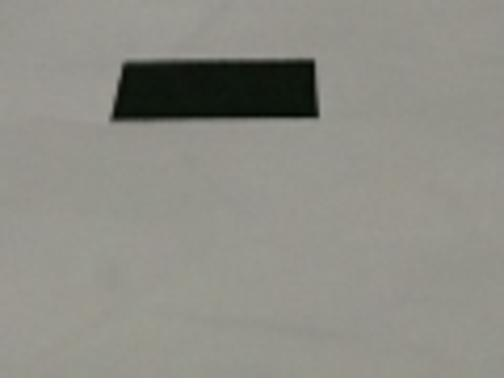

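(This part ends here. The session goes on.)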